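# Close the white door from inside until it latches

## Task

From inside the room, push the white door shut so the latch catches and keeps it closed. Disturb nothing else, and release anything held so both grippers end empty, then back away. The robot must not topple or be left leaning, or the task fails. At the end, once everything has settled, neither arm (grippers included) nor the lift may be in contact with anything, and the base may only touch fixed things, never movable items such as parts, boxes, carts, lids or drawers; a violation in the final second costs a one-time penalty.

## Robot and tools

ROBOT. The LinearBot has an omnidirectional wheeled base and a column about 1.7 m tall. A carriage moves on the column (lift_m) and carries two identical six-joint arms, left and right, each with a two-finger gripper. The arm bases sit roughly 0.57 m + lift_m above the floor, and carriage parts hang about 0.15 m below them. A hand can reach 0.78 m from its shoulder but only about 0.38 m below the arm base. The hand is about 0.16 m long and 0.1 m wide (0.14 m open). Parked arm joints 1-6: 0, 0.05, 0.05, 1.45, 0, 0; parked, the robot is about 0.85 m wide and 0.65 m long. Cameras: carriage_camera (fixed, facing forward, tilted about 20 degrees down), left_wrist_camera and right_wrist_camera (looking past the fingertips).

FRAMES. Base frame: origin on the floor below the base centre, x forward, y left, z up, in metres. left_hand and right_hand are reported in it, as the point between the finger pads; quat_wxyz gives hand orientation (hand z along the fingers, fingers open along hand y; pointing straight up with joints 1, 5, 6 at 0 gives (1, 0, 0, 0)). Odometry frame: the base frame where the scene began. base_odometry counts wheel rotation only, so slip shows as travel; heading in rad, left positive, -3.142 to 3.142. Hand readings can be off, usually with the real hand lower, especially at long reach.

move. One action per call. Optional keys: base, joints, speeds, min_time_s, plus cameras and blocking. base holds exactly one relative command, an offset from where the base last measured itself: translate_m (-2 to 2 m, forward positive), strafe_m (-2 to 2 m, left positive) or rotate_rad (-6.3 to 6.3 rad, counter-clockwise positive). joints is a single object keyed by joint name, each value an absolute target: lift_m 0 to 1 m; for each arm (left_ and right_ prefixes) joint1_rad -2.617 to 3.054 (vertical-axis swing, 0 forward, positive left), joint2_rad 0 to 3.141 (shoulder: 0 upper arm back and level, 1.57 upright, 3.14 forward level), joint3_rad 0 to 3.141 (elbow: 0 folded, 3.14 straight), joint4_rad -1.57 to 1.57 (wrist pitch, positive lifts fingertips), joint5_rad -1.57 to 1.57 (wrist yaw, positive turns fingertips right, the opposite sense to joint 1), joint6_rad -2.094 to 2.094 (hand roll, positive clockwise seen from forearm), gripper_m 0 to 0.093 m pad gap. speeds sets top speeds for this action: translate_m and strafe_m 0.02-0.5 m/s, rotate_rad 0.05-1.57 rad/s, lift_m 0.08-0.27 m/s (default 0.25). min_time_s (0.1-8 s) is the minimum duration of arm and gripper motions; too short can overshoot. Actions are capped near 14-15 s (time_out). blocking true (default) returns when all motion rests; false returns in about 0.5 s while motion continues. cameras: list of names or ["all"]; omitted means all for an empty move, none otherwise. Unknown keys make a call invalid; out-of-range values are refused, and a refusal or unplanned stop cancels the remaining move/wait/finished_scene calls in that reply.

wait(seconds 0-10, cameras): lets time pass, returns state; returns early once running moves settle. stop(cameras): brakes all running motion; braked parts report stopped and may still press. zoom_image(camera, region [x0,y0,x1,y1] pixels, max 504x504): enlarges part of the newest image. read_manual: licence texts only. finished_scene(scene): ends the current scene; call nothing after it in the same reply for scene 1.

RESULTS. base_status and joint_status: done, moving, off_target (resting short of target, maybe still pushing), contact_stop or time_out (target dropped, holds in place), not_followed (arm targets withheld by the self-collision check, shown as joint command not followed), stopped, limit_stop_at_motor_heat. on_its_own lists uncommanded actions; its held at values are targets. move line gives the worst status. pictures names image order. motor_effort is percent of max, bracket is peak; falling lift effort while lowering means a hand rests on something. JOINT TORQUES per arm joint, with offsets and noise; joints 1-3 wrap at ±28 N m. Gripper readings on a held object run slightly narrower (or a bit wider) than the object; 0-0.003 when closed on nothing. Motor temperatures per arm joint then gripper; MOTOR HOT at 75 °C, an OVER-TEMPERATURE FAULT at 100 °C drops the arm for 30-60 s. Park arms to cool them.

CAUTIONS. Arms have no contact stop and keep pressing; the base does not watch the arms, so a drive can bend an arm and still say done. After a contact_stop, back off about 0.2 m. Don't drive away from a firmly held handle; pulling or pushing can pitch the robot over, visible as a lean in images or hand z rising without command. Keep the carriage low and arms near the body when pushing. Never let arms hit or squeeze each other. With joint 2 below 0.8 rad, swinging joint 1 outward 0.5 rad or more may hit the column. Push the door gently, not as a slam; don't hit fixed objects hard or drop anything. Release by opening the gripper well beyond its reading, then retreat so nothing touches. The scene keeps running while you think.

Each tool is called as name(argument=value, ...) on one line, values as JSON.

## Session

move()

zoom_image(camera="carriage_camera", region=[168, 0, 672, 504])

Scene clock: 0.00 s.
Joint torques (N m): no reading
Motor temperatures (°C): left_arm=[30 33 35 31 28 30 27] | right_arm=[30 32 33 30 29 29 31]
base_odometry: x=+0.000 y=+0.000 heading=+0.000
base_status: not commanded
joint_positions: lift_m=+0.300 left_joint1_rad=-0.004 left_joint2_rad=+0.043 left_joint3_rad=+0.038 left_joint4_rad=+1.478 left_joint5_rad=-0.003 left_joint6_rad=-0.042 left_gripper_m=+0.09396 right_joint1_rad=-0.020 right_joint2_rad=+0.054 right_joint3_rad=+0.039 right_joint4_rad=+1.497 right_joint5_rad=+0.020 right_joint6_rad=+0.048 right_gripper_m=+0.09396
joint_status: not commanded
motor_effort: lift_m=+18 drive_wheels=+0
left_hand: x=+0.2411 y=+0.2976 z=+1.3111 quat_wxyz=(+0.999, -0.002, +0.049, -0.023) (m; base frame)
right_hand: x=+0.2395 y=-0.3011 z=+1.3116 quat_wxyz=(+0.999, +0.011, +0.044, +0.013) (m; base frame)
pictures: carriage_camera, left_wrist_camera, right_wrist_camera
Images, in order (width x height): carriage_camera 672x504, left_wrist_camera 672x504, right_wrist_camera 672x504.

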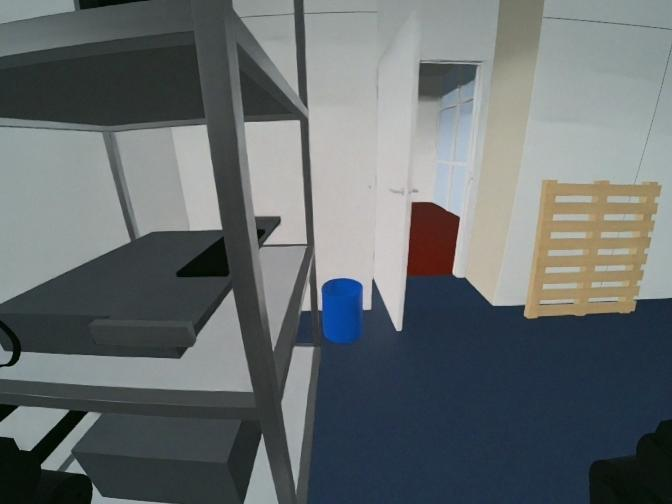

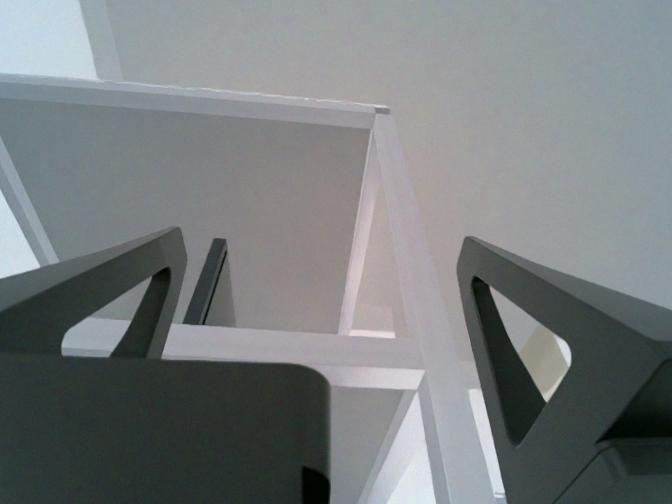

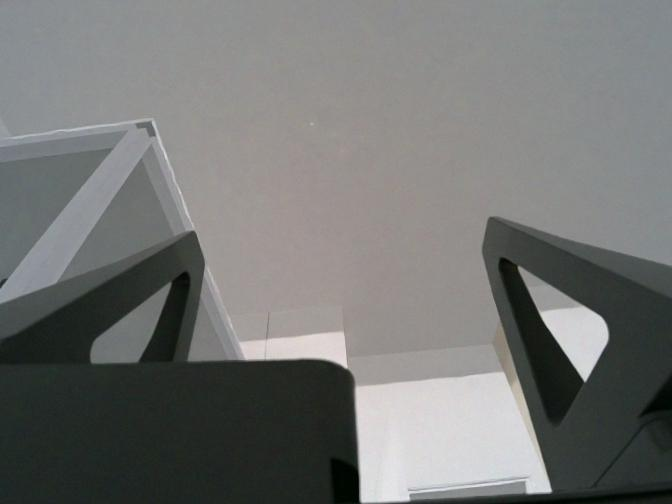

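Scaled by 1.000.

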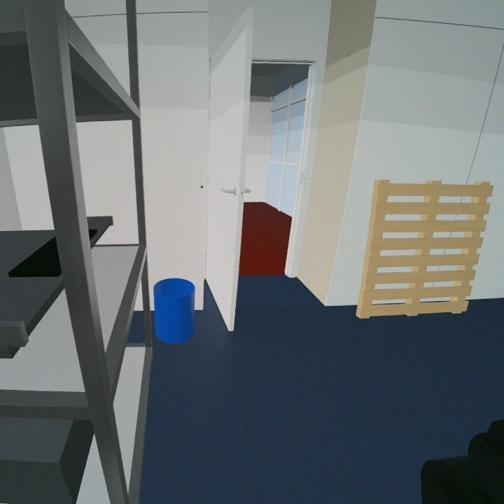

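move(base={"strafe_m": -0.55}, joints={"lift_m": 0.2}, cameras=["carriage_camera"])

Scene clock: 34.80 s.
Joint torques (N m): left_arm=[-0.14 4.07 5.68 -0.18 0.07 0.09] | right_arm=[-0.01 4.01 5.82 -0.29 -0.09 -0.05]
move: done
base_odometry: x=-0.001 y=-0.550 heading=-0.001
base_status: done
joint_positions: lift_m=+0.200 left_joint1_rad=-0.003 left_joint2_rad=+0.043 left_joint3_rad=+0.038 left_joint4_rad=+1.478 left_joint5_rad=-0.003 left_joint6_rad=-0.042 left_gripper_m=+0.09396 right_joint1_rad=-0.020 right_joint2_rad=+0.054 right_joint3_rad=+0.039 right_joint4_rad=+1.497 right_joint5_rad=+0.020 right_joint6_rad=+0.048 right_gripper_m=+0.09396
joint_status: all done
motor_effort: lift_m=+18(20) drive_wheels=-3(20)
left_hand: x=+0.2411 y=+0.2976 z=+1.2110 quat_wxyz=(+0.999, -0.002, +0.049, -0.022) (m; base frame)
right_hand: x=+0.2395 y=-0.3011 z=+1.2115 quat_wxyz=(+0.999, +0.011, +0.044, +0.014) (m; base frame)
pictures: carriage_camera
Images, in order (width x height): carriage_camera 672x504.

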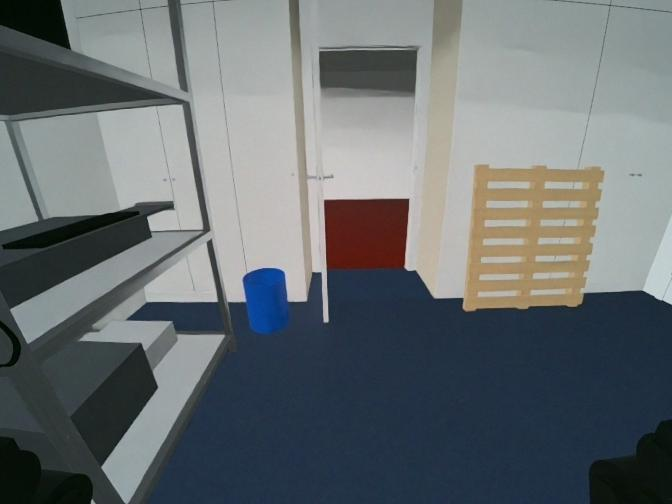

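move(base={"translate_m": 1.17}, joints={"left_joint2_rad": 2.5, "left_joint3_rad": 2.75, "left_joint4_rad": -0.25, "left_gripper_m": 0.0}, speeds={"translate_m": 0.4}, min_time_s=3)

move(base={"strafe_m": -0.32}, speeds={"strafe_m": 0.15}, cameras=["carriage_camera"])

Scene clock: 53.93 s.
Joint torques (N m): left_arm=[-0.17 -14.31 8.96 1.93 0.1 0.05] | right_arm=[-0.17 4.04 5.79 -0.3 -0.1 -0.04]
move: done
base_odometry: x=+1.169 y=-0.551 heading=-0.001
base_status: done
joint_positions: lift_m=+0.200 left_joint1_rad=-0.003 left_joint2_rad=+2.490 left_joint3_rad=+2.723 left_joint4_rad=-0.241 left_joint5_rad=-0.003 left_joint6_rad=-0.042 left_gripper_m=+0.00066 right_joint1_rad=-0.020 right_joint2_rad=+0.054 right_joint3_rad=+0.039 right_joint4_rad=+1.497 right_joint5_rad=+0.020 right_joint6_rad=+0.048 right_gripper_m=+0.09396
joint_status: all done
motor_effort: lift_m=+18(19) drive_wheels=-1(16)
left_hand: x=+0.9176 y=+0.2954 z=+1.1673 quat_wxyz=(+0.704, -0.015, +0.710, -0.015) (m; base frame)
right_hand: x=+0.2395 y=-0.3011 z=+1.2116 quat_wxyz=(+0.999, +0.011, +0.044, +0.014) (m; base frame)
pictures: none

Scene clock: 56.97 s.
Joint torques (N m): left_arm=[-0.06 -14.37 8.92 1.87 0.22 0.01] | right_arm=[-0.09 3.96 5.83 -0.3 -0.09 -0.05]
Motor temperatures (°C): left_arm=[30 39 39 32 28 30 27] | right_arm=[30 33 35 29 29 29 31]
move: done
base_odometry: x=+1.169 y=-0.872 heading=-0.001
base_status: done
joint_positions: lift_m=+0.200 left_joint1_rad=-0.005 left_joint2_rad=+2.490 left_joint3_rad=+2.723 left_joint4_rad=-0.243 left_joint5_rad=-0.016 left_joint6_rad=-0.039 left_gripper_m=+0.00065 right_joint1_rad=-0.020 right_joint2_rad=+0.054 right_joint3_rad=+0.039 right_joint4_rad=+1.497 right_joint5_rad=+0.020 right_joint6_rad=+0.048 right_gripper_m=+0.09396
joint_status: not commanded
motor_effort: lift_m=+18(18) drive_wheels=-1(14)
left_hand: x=+0.9176 y=+0.2965 z=+1.1668 quat_wxyz=(+0.704, -0.018, +0.710, -0.010) (m; base frame)
right_hand: x=+0.2395 y=-0.3011 z=+1.2116 quat_wxyz=(+0.999, +0.011, +0.044, +0.014) (m; base frame)
pictures: carriage_camera
Images, in order (width x height): carriage_camera 672x504.

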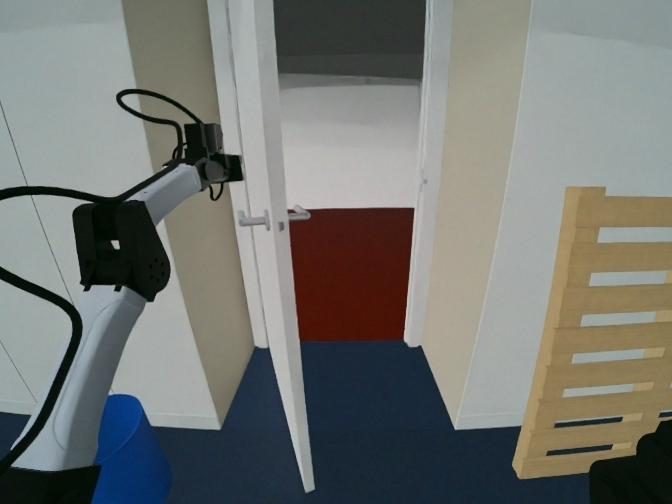

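move(base={"translate_m": 0.45}, joints={"left_joint1_rad": -0.55}, speeds={"translate_m": 0.2}, min_time_s=3, cameras=["carriage_camera"])

Scene clock: 71.93 s.
Joint torques (N m): left_arm=[-0.73 -14.32 7.91 1.92 0.25 0.07] | right_arm=[-0.1 3.93 5.82 -0.29 -0.1 -0.04]
Motor temperatures (°C): left_arm=[30 46 41 34 28 30 27] | right_arm=[30 34 35 29 29 29 31]
move: done
base_odometry: x=+1.619 y=-0.872 heading=-0.001
base_status: done
joint_positions: lift_m=+0.200 left_joint1_rad=-0.543 left_joint2_rad=+2.490 left_joint3_rad=+2.732 left_joint4_rad=-0.247 left_joint5_rad=-0.017 left_joint6_rad=-0.042 left_gripper_m=+0.00066 right_joint1_rad=-0.020 right_joint2_rad=+0.054 right_joint3_rad=+0.039 right_joint4_rad=+1.497 right_joint5_rad=+0.020 right_joint6_rad=+0.048 right_gripper_m=+0.09396
joint_status: all done
motor_effort: lift_m=+18(18) drive_wheels=-3(14)
left_hand: x=+0.8171 y=-0.0628 z=+1.1702 quat_wxyz=(+0.677, +0.170, +0.688, -0.198) (m; base frame)
right_hand: x=+0.2395 y=-0.3011 z=+1.2116 quat_wxyz=(+0.999, +0.011, +0.044, +0.014) (m; base frame)
pictures: carriage_camera
Images, in order (width x height): carriage_camera 672x504.

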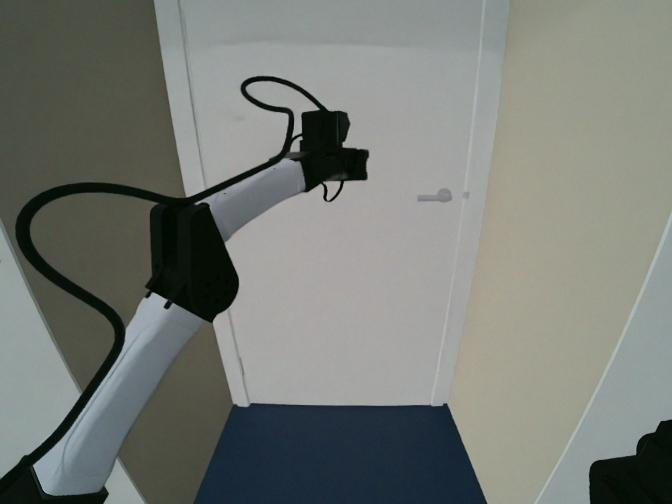

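move(joints={"left_joint1_rad": 0, "left_joint2_rad": 0.05, "left_joint3_rad": 0.05, "left_joint4_rad": 1.45, "right_joint1_rad": 0, "right_joint2_rad": 2.5, "right_joint3_rad": 2.75, "right_joint4_rad": -0.25, "right_gripper_m": 0.0}, min_time_s=2.5)

move(base={"translate_m": 0.24}, speeds={"translate_m": 0.1}, cameras=["carriage_camera"])

zoom_image(camera="carriage_camera", region=[430, 100, 630, 300])

Scene clock: 83.43 s.
Joint torques (N m): left_arm=[0.36 3.11 4.68 0.11 0.23 0.03] | right_arm=[0.69 -13.55 9.73 2.18 -0.06 -0.05]
move: done
base_odometry: x=+1.619 y=-0.872 heading=-0.001
base_status: not commanded
joint_positions: lift_m=+0.200 left_joint1_rad=-0.007 left_joint2_rad=+0.057 left_joint3_rad=+0.057 left_joint4_rad=+1.433 left_joint5_rad=-0.014 left_joint6_rad=-0.042 left_gripper_m=+0.00066 right_joint1_rad=-0.009 right_joint2_rad=+2.488 right_joint3_rad=+2.724 right_joint4_rad=-0.239 right_joint5_rad=+0.020 right_joint6_rad=+0.048 right_gripper_m=+0.00010
joint_status: all done
motor_effort: lift_m=+18(18) drive_wheels=-1(6)
left_hand: x=+0.2506 y=+0.2994 z=+1.2150 quat_wxyz=(+0.997, -0.008, +0.069, -0.024) (m; base frame)
right_hand: x=+0.9169 y=-0.3066 z=+1.1692 quat_wxyz=(+0.706, +0.027, +0.708, +0.007) (m; base frame)
pictures: none

Scene clock: 86.53 s.
Joint torques (N m): left_arm=[0.47 3.15 4.68 -0.02 0.23 0.07] | right_arm=[0.47 3.95 1.87 7.68 -0.22 -0.05]
Motor temperatures (°C): left_arm=[30 47 41 35 28 30 28] | right_arm=[30 35 36 35 29 29 31]
move: done
base_odometry: x=+1.859 y=-0.873 heading=-0.002
base_status: done
joint_positions: lift_m=+0.200 left_joint1_rad=-0.007 left_joint2_rad=+0.057 left_joint3_rad=+0.057 left_joint4_rad=+1.442 left_joint5_rad=-0.014 left_joint6_rad=-0.042 left_gripper_m=+0.00065 right_joint1_rad=-0.006 right_joint2_rad=+2.314 right_joint3_rad=+2.795 right_joint4_rad=-0.868 right_joint5_rad=+0.036 right_joint6_rad=+0.048 right_gripper_m=+0.00010
joint_status: not commanded
motor_effort: lift_m=+18(19) drive_wheels=+13(20)
left_hand: x=+0.2488 y=+0.2993 z=+1.2150 quat_wxyz=(+0.998, -0.008, +0.065, -0.024) (m; base frame)
right_hand: x=+0.8327 y=-0.3070 z=+1.1613 quat_wxyz=(+0.558, +0.032, +0.829, -0.003) (m; base frame)
pictures: carriage_camera
Images, in order (width x height): carriage_camera 672x504.

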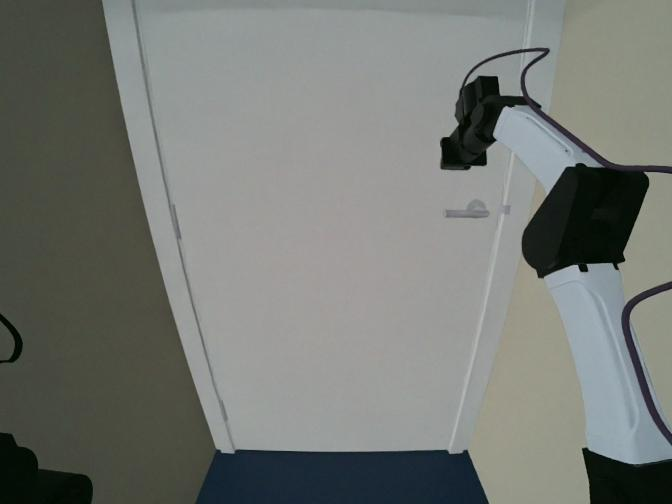

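Scaled by 2.520 from the camera's 672x504 image, which has a finer 960x720 frame.

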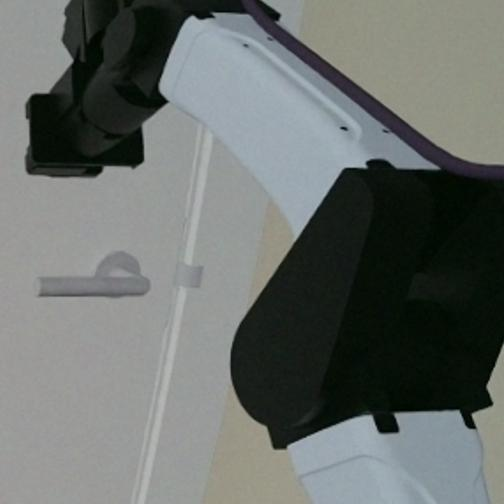

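move(base={"translate_m": 0.045}, speeds={"translate_m": 0.08})

move(base={"translate_m": -0.3}, speeds={"translate_m": 0.2})

move(joints={"right_joint2_rad": 0.05, "right_joint3_rad": 0.05, "right_joint4_rad": 1.45}, min_time_s=2, cameras=["carriage_camera"])

zoom_image(camera="carriage_camera", region=[400, 100, 550, 300])

Scene clock: 95.17 s.
Joint torques (N m): left_arm=[0.4 3.23 4.7 0.01 0.23 0.05] | right_arm=[0.35 9.58 -1.73 7.69 -0.21 -0.04]
Motor temperatures (°C): left_arm=[30 44 41 33 28 30 28] | right_arm=[30 35 36 63 29 29 31]
move: done
base_odometry: x=+1.904 y=-0.873 heading=-0.002
base_status: done
joint_positions: lift_m=+0.200 left_joint1_rad=-0.007 left_joint2_rad=+0.056 left_joint3_rad=+0.057 left_joint4_rad=+1.444 left_joint5_rad=-0.014 left_joint6_rad=-0.042 left_gripper_m=+0.00065 right_joint1_rad=-0.005 right_joint2_rad=+2.257 right_joint3_rad=+2.826 right_joint4_rad=-1.095 right_joint5_rad=+0.036 right_joint6_rad=+0.048 right_gripper_m=+0.00010
joint_status: not commanded
motor_effort: lift_m=+18(18) drive_wheels=+13(21)
left_hand: x=+0.2478 y=+0.2993 z=+1.2152 quat_wxyz=(+0.998, -0.008, +0.063, -0.024) (m; base frame)
right_hand: x=+0.7908 y=-0.3062 z=+1.1564 quat_wxyz=(+0.499, +0.032, +0.866, -0.005) (m; base frame)
pictures: none

Scene clock: 97.83 s.
Joint torques (N m): left_arm=[0.35 3.17 4.71 -0.03 0.23 0.03] | right_arm=[0.31 -14.58 7.02 2.35 -0.17 -0.06]
Motor temperatures (°C): left_arm=[30 43 41 33 28 30 28] | right_arm=[30 36 36 63 29 29 31]
move: done
base_odometry: x=+1.604 y=-0.872 heading=-0.002
base_status: done
joint_positions: lift_m=+0.200 left_joint1_rad=-0.007 left_joint2_rad=+0.056 left_joint3_rad=+0.056 left_joint4_rad=+1.445 left_joint5_rad=-0.014 left_joint6_rad=-0.042 left_gripper_m=+0.00065 right_joint1_rad=-0.004 right_joint2_rad=+2.502 right_joint3_rad=+2.751 right_joint4_rad=-0.258 right_joint5_rad=+0.033 right_joint6_rad=+0.048 right_gripper_m=+0.00010
joint_status: not commanded
motor_effort: lift_m=+17(18) drive_wheels=+2(12)
left_hand: x=+0.2478 y=+0.2993 z=+1.2150 quat_wxyz=(+0.998, -0.008, +0.063, -0.024) (m; base frame)
right_hand: x=+0.9175 y=-0.3059 z=+1.1680 quat_wxyz=(+0.704, +0.030, +0.710, +0.004) (m; base frame)
pictures: none

Scene clock: 100.27 s.
Joint torques (N m): left_arm=[0.42 3.29 4.78 -0.06 0.21 0.05] | right_arm=[0.32 3.04 4.75 -0.02 -0.21 -0.04]
Motor temperatures (°C): left_arm=[30 42 41 33 28 30 28] | right_arm=[30 37 36 59 29 29 31]
move: done
base_odometry: x=+1.604 y=-0.872 heading=-0.002
base_status: not commanded
joint_positions: lift_m=+0.200 left_joint1_rad=-0.007 left_joint2_rad=+0.056 left_joint3_rad=+0.056 left_joint4_rad=+1.445 left_joint5_rad=-0.014 left_joint6_rad=-0.042 left_gripper_m=+0.00065 right_joint1_rad=-0.004 right_joint2_rad=+0.058 right_joint3_rad=+0.058 right_joint4_rad=+1.438 right_joint5_rad=+0.030 right_joint6_rad=+0.048 right_gripper_m=+0.00010
joint_status: all done
motor_effort: lift_m=+18(18) drive_wheels=+1(4)
left_hand: x=+0.2478 y=+0.2993 z=+1.2150 quat_wxyz=(+0.998, -0.008, +0.063, -0.024) (m; base frame)
right_hand: x=+0.2493 y=-0.3026 z=+1.2153 quat_wxyz=(+0.997, +0.017, +0.066, +0.021) (m; base frame)
pictures: carriage_camera
Images, in order (width x height): carriage_camera 672x504.

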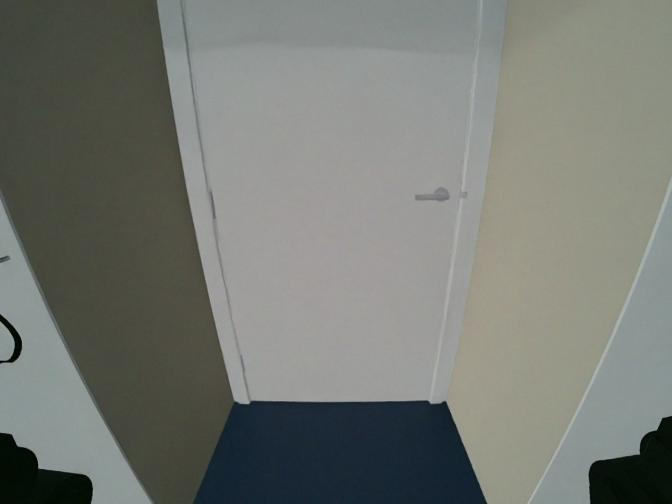

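Scaled by 2.520 from the camera's 672x504 image, which has a finer 960x720 frame.

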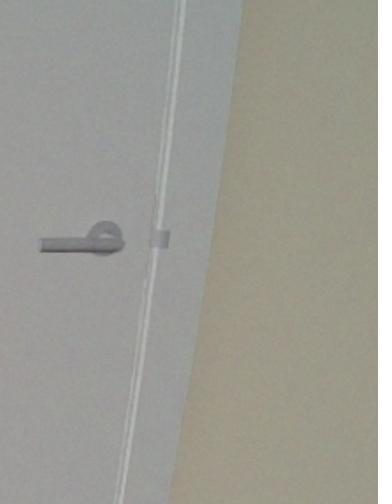

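finished_scene(scene=2)

The scene is finished: the task was done.


## Next scene

The same job, from a new start.

move(cameras=["carriage_camera"])

Scene clock: 0.00 s.
Joint torques (N m): no reading
Motor temperatures (°C): left_arm=[29 32 34 29 27 30 27] | right_arm=[30 31 32 30 29 29 31]
base_odometry: x=+0.000 y=+0.000 heading=+0.000
base_status: not commanded
joint_positions: lift_m=+0.300 left_joint1_rad=-0.008 left_joint2_rad=+0.051 left_joint3_rad=+0.041 left_joint4_rad=+1.440 left_joint5_rad=+0.011 left_joint6_rad=+0.011 left_gripper_m=+0.09396 right_joint1_rad=+0.018 right_joint2_rad=+0.067 right_joint3_rad=+0.063 right_joint4_rad=+1.446 right_joint5_rad=+0.039 right_joint6_rad=-0.006 right_gripper_m=+0.09396
joint_status: not commanded
motor_effort: lift_m=+18 drive_wheels=+1
left_hand: x=+0.2522 y=+0.2949 z=+1.3106 quat_wxyz=(+0.997, +0.006, +0.071, +0.001) (m; base frame)
right_hand: x=+0.2488 y=-0.3033 z=+1.3166 quat_wxyz=(+0.998, +0.018, +0.064, +0.005) (m; base frame)
pictures: carriage_camera
Images, in order (width x height): carriage_camera 672x504.

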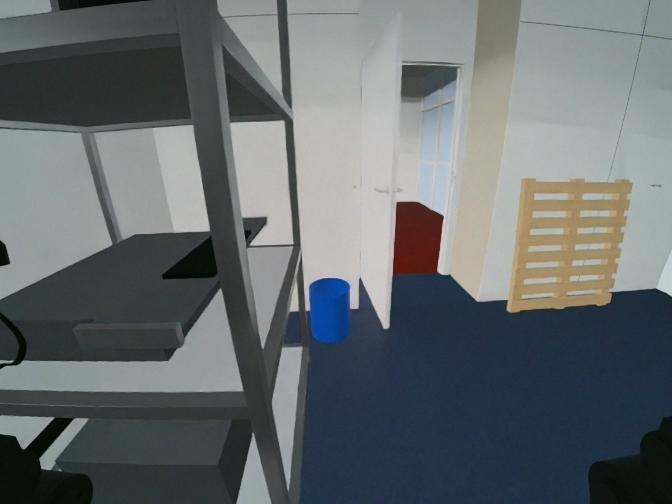

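move(base={"rotate_rad": 0.06}, joints={"lift_m": 0.2}, speeds={"rotate_rad": 0.3})

move(base={"strafe_m": -0.53}, cameras=["carriage_camera"])

Scene clock: 7.13 s.
Joint torques (N m): left_arm=[-0.14 3.81 5.49 -0.12 0.07 0.05] | right_arm=[0.02 3.81 6.05 -0.21 -0.11 -0.04]
move: done
base_odometry: x=+0.000 y=+0.000 heading=+0.060
base_status: done
joint_positions: lift_m=+0.200 left_joint1_rad=-0.008 left_joint2_rad=+0.051 left_joint3_rad=+0.041 left_joint4_rad=+1.440 left_joint5_rad=+0.011 left_joint6_rad=+0.011 left_gripper_m=+0.09396 right_joint1_rad=+0.018 right_joint2_rad=+0.067 right_joint3_rad=+0.063 right_joint4_rad=+1.446 right_joint5_rad=+0.039 right_joint6_rad=-0.006 right_gripper_m=+0.09396
joint_status: all done
motor_effort: lift_m=+19(20) drive_wheels=-1(7)
left_hand: x=+0.2522 y=+0.2949 z=+1.2105 quat_wxyz=(+0.997, +0.006, +0.071, +0.001) (m; base frame)
right_hand: x=+0.2489 y=-0.3033 z=+1.2165 quat_wxyz=(+0.998, +0.018, +0.065, +0.005) (m; base frame)
pictures: none

Scene clock: 10.33 s.
Joint torques (N m): left_arm=[-0.09 3.74 5.74 -0.1 0.09 0.04] | right_arm=[-0.14 3.84 6.11 -0.2 -0.08 -0.06]
move: done
base_odometry: x=+0.031 y=-0.529 heading=+0.059
base_status: done
joint_positions: lift_m=+0.200 left_joint1_rad=-0.007 left_joint2_rad=+0.051 left_joint3_rad=+0.041 left_joint4_rad=+1.440 left_joint5_rad=+0.011 left_joint6_rad=+0.011 left_gripper_m=+0.09396 right_joint1_rad=+0.019 right_joint2_rad=+0.067 right_joint3_rad=+0.063 right_joint4_rad=+1.446 right_joint5_rad=+0.039 right_joint6_rad=-0.006 right_gripper_m=+0.09396
joint_status: not commanded
motor_effort: lift_m=+19(19) drive_wheels=-2(19)
left_hand: x=+0.2522 y=+0.2949 z=+1.2105 quat_wxyz=(+0.997, +0.006, +0.071, +0.001) (m; base frame)
right_hand: x=+0.2489 y=-0.3032 z=+1.2165 quat_wxyz=(+0.998, +0.018, +0.065, +0.005) (m; base frame)
pictures: carriage_camera
Images, in order (width x height): carriage_camera 672x504.

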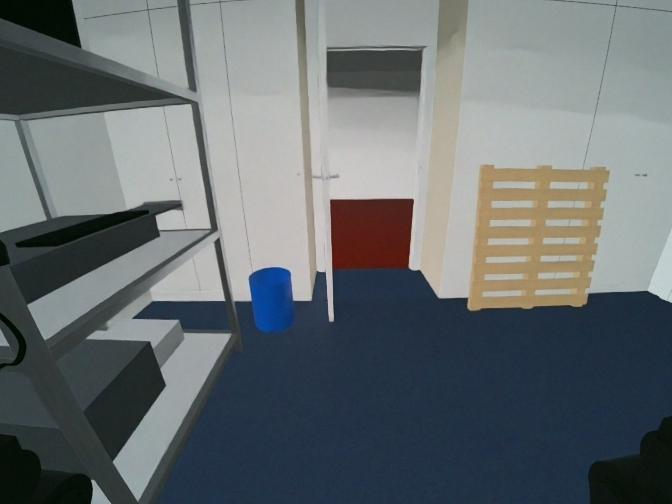

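move(base={"translate_m": 1.17}, joints={"left_joint2_rad": 2.5, "left_joint3_rad": 2.75, "left_joint4_rad": -0.25, "left_gripper_m": 0.0}, speeds={"translate_m": 0.45}, min_time_s=3)

move(base={"strafe_m": -0.35}, speeds={"strafe_m": 0.17})

move(base={"translate_m": 0.45}, joints={"left_joint1_rad": -0.55}, speeds={"translate_m": 0.2}, min_time_s=3, cameras=["carriage_camera"])

Scene clock: 22.30 s.
Joint torques (N m): left_arm=[-0.14 -14.48 8.88 1.96 0.11 0.04] | right_arm=[-0.17 3.82 6.04 -0.19 -0.1 -0.04]
move: done
base_odometry: x=+1.199 y=-0.461 heading=+0.059
base_status: done
joint_positions: lift_m=+0.200 left_joint1_rad=-0.007 left_joint2_rad=+2.493 left_joint3_rad=+2.723 left_joint4_rad=-0.243 left_joint5_rad=+0.011 left_joint6_rad=+0.011 left_gripper_m=+0.00066 right_joint1_rad=+0.019 right_joint2_rad=+0.067 right_joint3_rad=+0.063 right_joint4_rad=+1.446 right_joint5_rad=+0.039 right_joint6_rad=-0.006 right_gripper_m=+0.09396
joint_status: all done
motor_effort: lift_m=+18(19) drive_wheels=-1(19)
left_hand: x=+0.9183 y=+0.2900 z=+1.1647 quat_wxyz=(+0.702, +0.011, +0.712, -0.003) (m; base frame)
right_hand: x=+0.2488 y=-0.3032 z=+1.2166 quat_wxyz=(+0.998, +0.018, +0.064, +0.005) (m; base frame)
pictures: none

Scene clock: 25.33 s.
Joint torques (N m): left_arm=[0.28 -14.41 8.85 1.95 0.27 0.06] | right_arm=[-0.17 3.78 6.09 -0.2 -0.11 -0.06]
move: done
base_odometry: x=+1.220 y=-0.810 heading=+0.059
base_status: done
joint_positions: lift_m=+0.200 left_joint1_rad=-0.012 left_joint2_rad=+2.493 left_joint3_rad=+2.723 left_joint4_rad=-0.247 left_joint5_rad=-0.002 left_joint6_rad=+0.008 left_gripper_m=+0.00065 right_joint1_rad=+0.019 right_joint2_rad=+0.067 right_joint3_rad=+0.063 right_joint4_rad=+1.446 right_joint5_rad=+0.039 right_joint6_rad=-0.006 right_gripper_m=+0.09396
joint_status: not commanded
motor_effort: lift_m=+18(18) drive_wheels=+0(12)
left_hand: x=+0.9183 y=+0.2887 z=+1.1638 quat_wxyz=(+0.701, +0.007, +0.713, -0.001) (m; base frame)
right_hand: x=+0.2488 y=-0.3032 z=+1.2166 quat_wxyz=(+0.998, +0.018, +0.064, +0.005) (m; base frame)
pictures: none

Scene clock: 28.77 s.
Joint torques (N m): left_arm=[-0.64 -14.38 7.77 1.99 0.27 0.11] | right_arm=[-0.16 3.89 6.12 -0.2 -0.1 -0.06]
move: done
base_odometry: x=+1.669 y=-0.784 heading=+0.058
base_status: done
joint_positions: lift_m=+0.200 left_joint1_rad=-0.546 left_joint2_rad=+2.493 left_joint3_rad=+2.733 left_joint4_rad=-0.250 left_joint5_rad=-0.003 left_joint6_rad=+0.005 left_gripper_m=+0.00065 right_joint1_rad=+0.019 right_joint2_rad=+0.067 right_joint3_rad=+0.063 right_joint4_rad=+1.446 right_joint5_rad=+0.039 right_joint6_rad=-0.006 right_gripper_m=+0.09396
joint_status: all done
motor_effort: lift_m=+18(18) drive_wheels=-2(12)
left_hand: x=+0.8155 y=-0.0668 z=+1.1678 quat_wxyz=(+0.678, +0.192, +0.684, -0.187) (m; base frame)
right_hand: x=+0.2489 y=-0.3032 z=+1.2165 quat_wxyz=(+0.998, +0.018, +0.065, +0.005) (m; base frame)
pictures: carriage_camera
Images, in order (width x height): carriage_camera 672x504.

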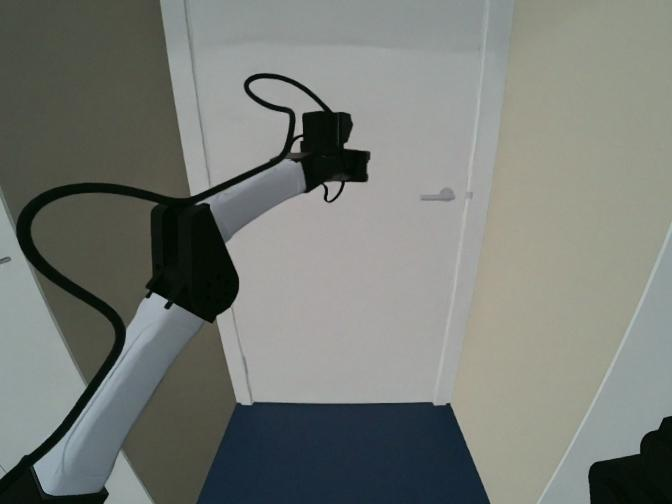

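move(joints={"left_joint1_rad": 0, "left_joint2_rad": 0.05, "left_joint3_rad": 0.05, "left_joint4_rad": 1.45, "right_joint1_rad": 0, "right_joint2_rad": 2.5, "right_joint3_rad": 2.75, "right_joint4_rad": -0.25, "right_gripper_m": 0.0}, min_time_s=2.5)

move(base={"translate_m": 0.285}, speeds={"translate_m": 0.1})

move(base={"translate_m": -0.3}, speeds={"translate_m": 0.25})

move(joints={"right_joint2_rad": 0.05, "right_joint3_rad": 0.05, "right_joint4_rad": 1.45}, min_time_s=2, cameras=["carriage_camera"])

zoom_image(camera="carriage_camera", region=[400, 100, 550, 300])

Scene clock: 40.43 s.
Joint torques (N m): left_arm=[0.39 2.93 4.56 0.03 0.23 0.11] | right_arm=[-0.85 -13.18 10.02 2.18 -0.09 -0.05]
Motor temperatures (°C): left_arm=[29 39 38 34 28 30 27] | right_arm=[30 33 34 30 29 29 31]
move: done
base_odometry: x=+1.669 y=-0.784 heading=+0.058
base_status: not commanded
joint_positions: lift_m=+0.200 left_joint1_rad=-0.006 left_joint2_rad=+0.057 left_joint3_rad=+0.057 left_joint4_rad=+1.433 left_joint5_rad=-0.001 left_joint6_rad=+0.005 left_gripper_m=+0.00065 right_joint1_rad=+0.008 right_joint2_rad=+2.488 right_joint3_rad=+2.723 right_joint4_rad=-0.239 right_joint5_rad=+0.039 right_joint6_rad=-0.006 right_gripper_m=+0.00010
joint_status: all done
motor_effort: lift_m=+18(18) drive_wheels=+2(5)
left_hand: x=+0.2506 y=+0.2971 z=+1.2149 quat_wxyz=(+0.998, +0.000, +0.069, -0.001) (m; base frame)
right_hand: x=+0.9169 y=-0.2984 z=+1.1689 quat_wxyz=(+0.705, +0.009, +0.709, -0.013) (m; base frame)
pictures: none

Scene clock: 43.97 s.
Joint torques (N m): left_arm=[0.44 3.04 4.68 -0.04 0.24 0.11] | right_arm=[-0.87 9.55 -1.54 7.68 -0.15 -0.05]
Motor temperatures (°C): left_arm=[29 39 38 33 28 30 28] | right_arm=[30 34 34 37 29 29 31]
move: done
base_odometry: x=+1.953 y=-0.768 heading=+0.058
base_status: done
joint_positions: lift_m=+0.200 left_joint1_rad=-0.006 left_joint2_rad=+0.056 left_joint3_rad=+0.056 left_joint4_rad=+1.441 left_joint5_rad=+0.000 left_joint6_rad=+0.005 left_gripper_m=+0.00065 right_joint1_rad=+0.008 right_joint2_rad=+2.261 right_joint3_rad=+2.828 right_joint4_rad=-1.068 right_joint5_rad=+0.048 right_joint6_rad=-0.006 right_gripper_m=+0.00010
joint_status: not commanded
motor_effort: lift_m=+18(19) drive_wheels=+15(20)
left_hand: x=+0.2487 y=+0.2970 z=+1.2148 quat_wxyz=(+0.998, +0.000, +0.065, -0.001) (m; base frame)
right_hand: x=+0.7951 y=-0.3010 z=+1.1605 quat_wxyz=(+0.509, +0.006, +0.860, -0.021) (m; base frame)
pictures: none

Scene clock: 46.57 s.
Joint torques (N m): left_arm=[0.42 3.17 4.59 -0.07 0.22 0.11] | right_arm=[-0.88 -14.93 7.54 2.27 -0.18 -0.05]
move: done
base_odometry: x=+1.654 y=-0.785 heading=+0.058
base_status: done
joint_positions: lift_m=+0.200 left_joint1_rad=-0.006 left_joint2_rad=+0.056 left_joint3_rad=+0.055 left_joint4_rad=+1.445 left_joint5_rad=+0.000 left_joint6_rad=+0.005 left_gripper_m=+0.00065 right_joint1_rad=+0.008 right_joint2_rad=+2.505 right_joint3_rad=+2.749 right_joint4_rad=-0.257 right_joint5_rad=+0.050 right_joint6_rad=-0.006 right_gripper_m=+0.00010
joint_status: not commanded
motor_effort: lift_m=+18(18) drive_wheels=-1(12)
left_hand: x=+0.2480 y=+0.2969 z=+1.2148 quat_wxyz=(+0.998, +0.001, +0.063, -0.001) (m; base frame)
right_hand: x=+0.9185 y=-0.3000 z=+1.1653 quat_wxyz=(+0.702, +0.012, +0.712, -0.017) (m; base frame)
pictures: none

Scene clock: 49.00 s.
Joint torques (N m): left_arm=[0.43 3.22 4.79 -0.04 0.24 0.12] | right_arm=[-0.87 3.02 4.94 -0.03 -0.18 -0.05]
move: done
base_odometry: x=+1.654 y=-0.785 heading=+0.058
base_status: not commanded
joint_positions: lift_m=+0.200 left_joint1_rad=-0.006 left_joint2_rad=+0.056 left_joint3_rad=+0.055 left_joint4_rad=+1.445 left_joint5_rad=+0.000 left_joint6_rad=+0.005 left_gripper_m=+0.00065 right_joint1_rad=+0.008 right_joint2_rad=+0.058 right_joint3_rad=+0.059 right_joint4_rad=+1.438 right_joint5_rad=+0.049 right_joint6_rad=-0.006 right_gripper_m=+0.00010
joint_status: all done
motor_effort: lift_m=+18(18) drive_wheels=+2(3)
left_hand: x=+0.2480 y=+0.2969 z=+1.2148 quat_wxyz=(+0.998, +0.001, +0.063, -0.001) (m; base frame)
right_hand: x=+0.2492 y=-0.3054 z=+1.2153 quat_wxyz=(+0.998, +0.024, +0.066, -0.001) (m; base frame)
pictures: carriage_camera
Images, in order (width x height): carriage_camera 672x504.

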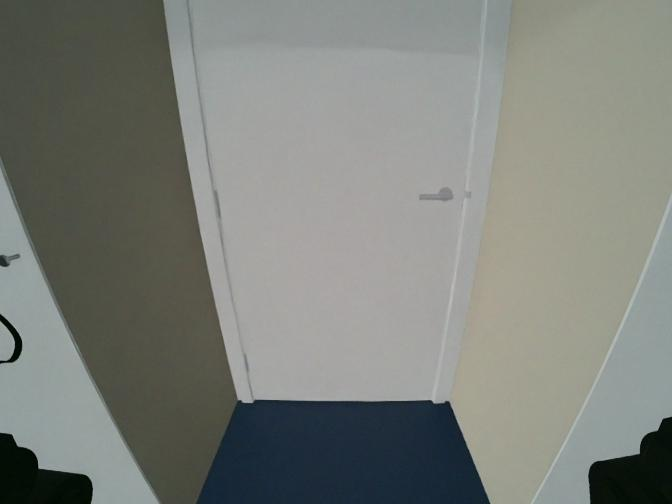

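Scaled by 2.520 from the camera's 672x504 image, which has a finer 960x720 frame.

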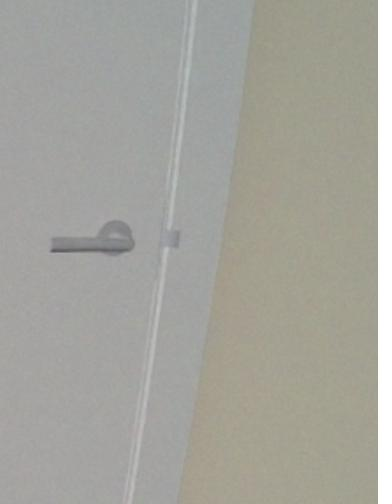

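finished_scene(scene=3)

The scene is finished: the task was done.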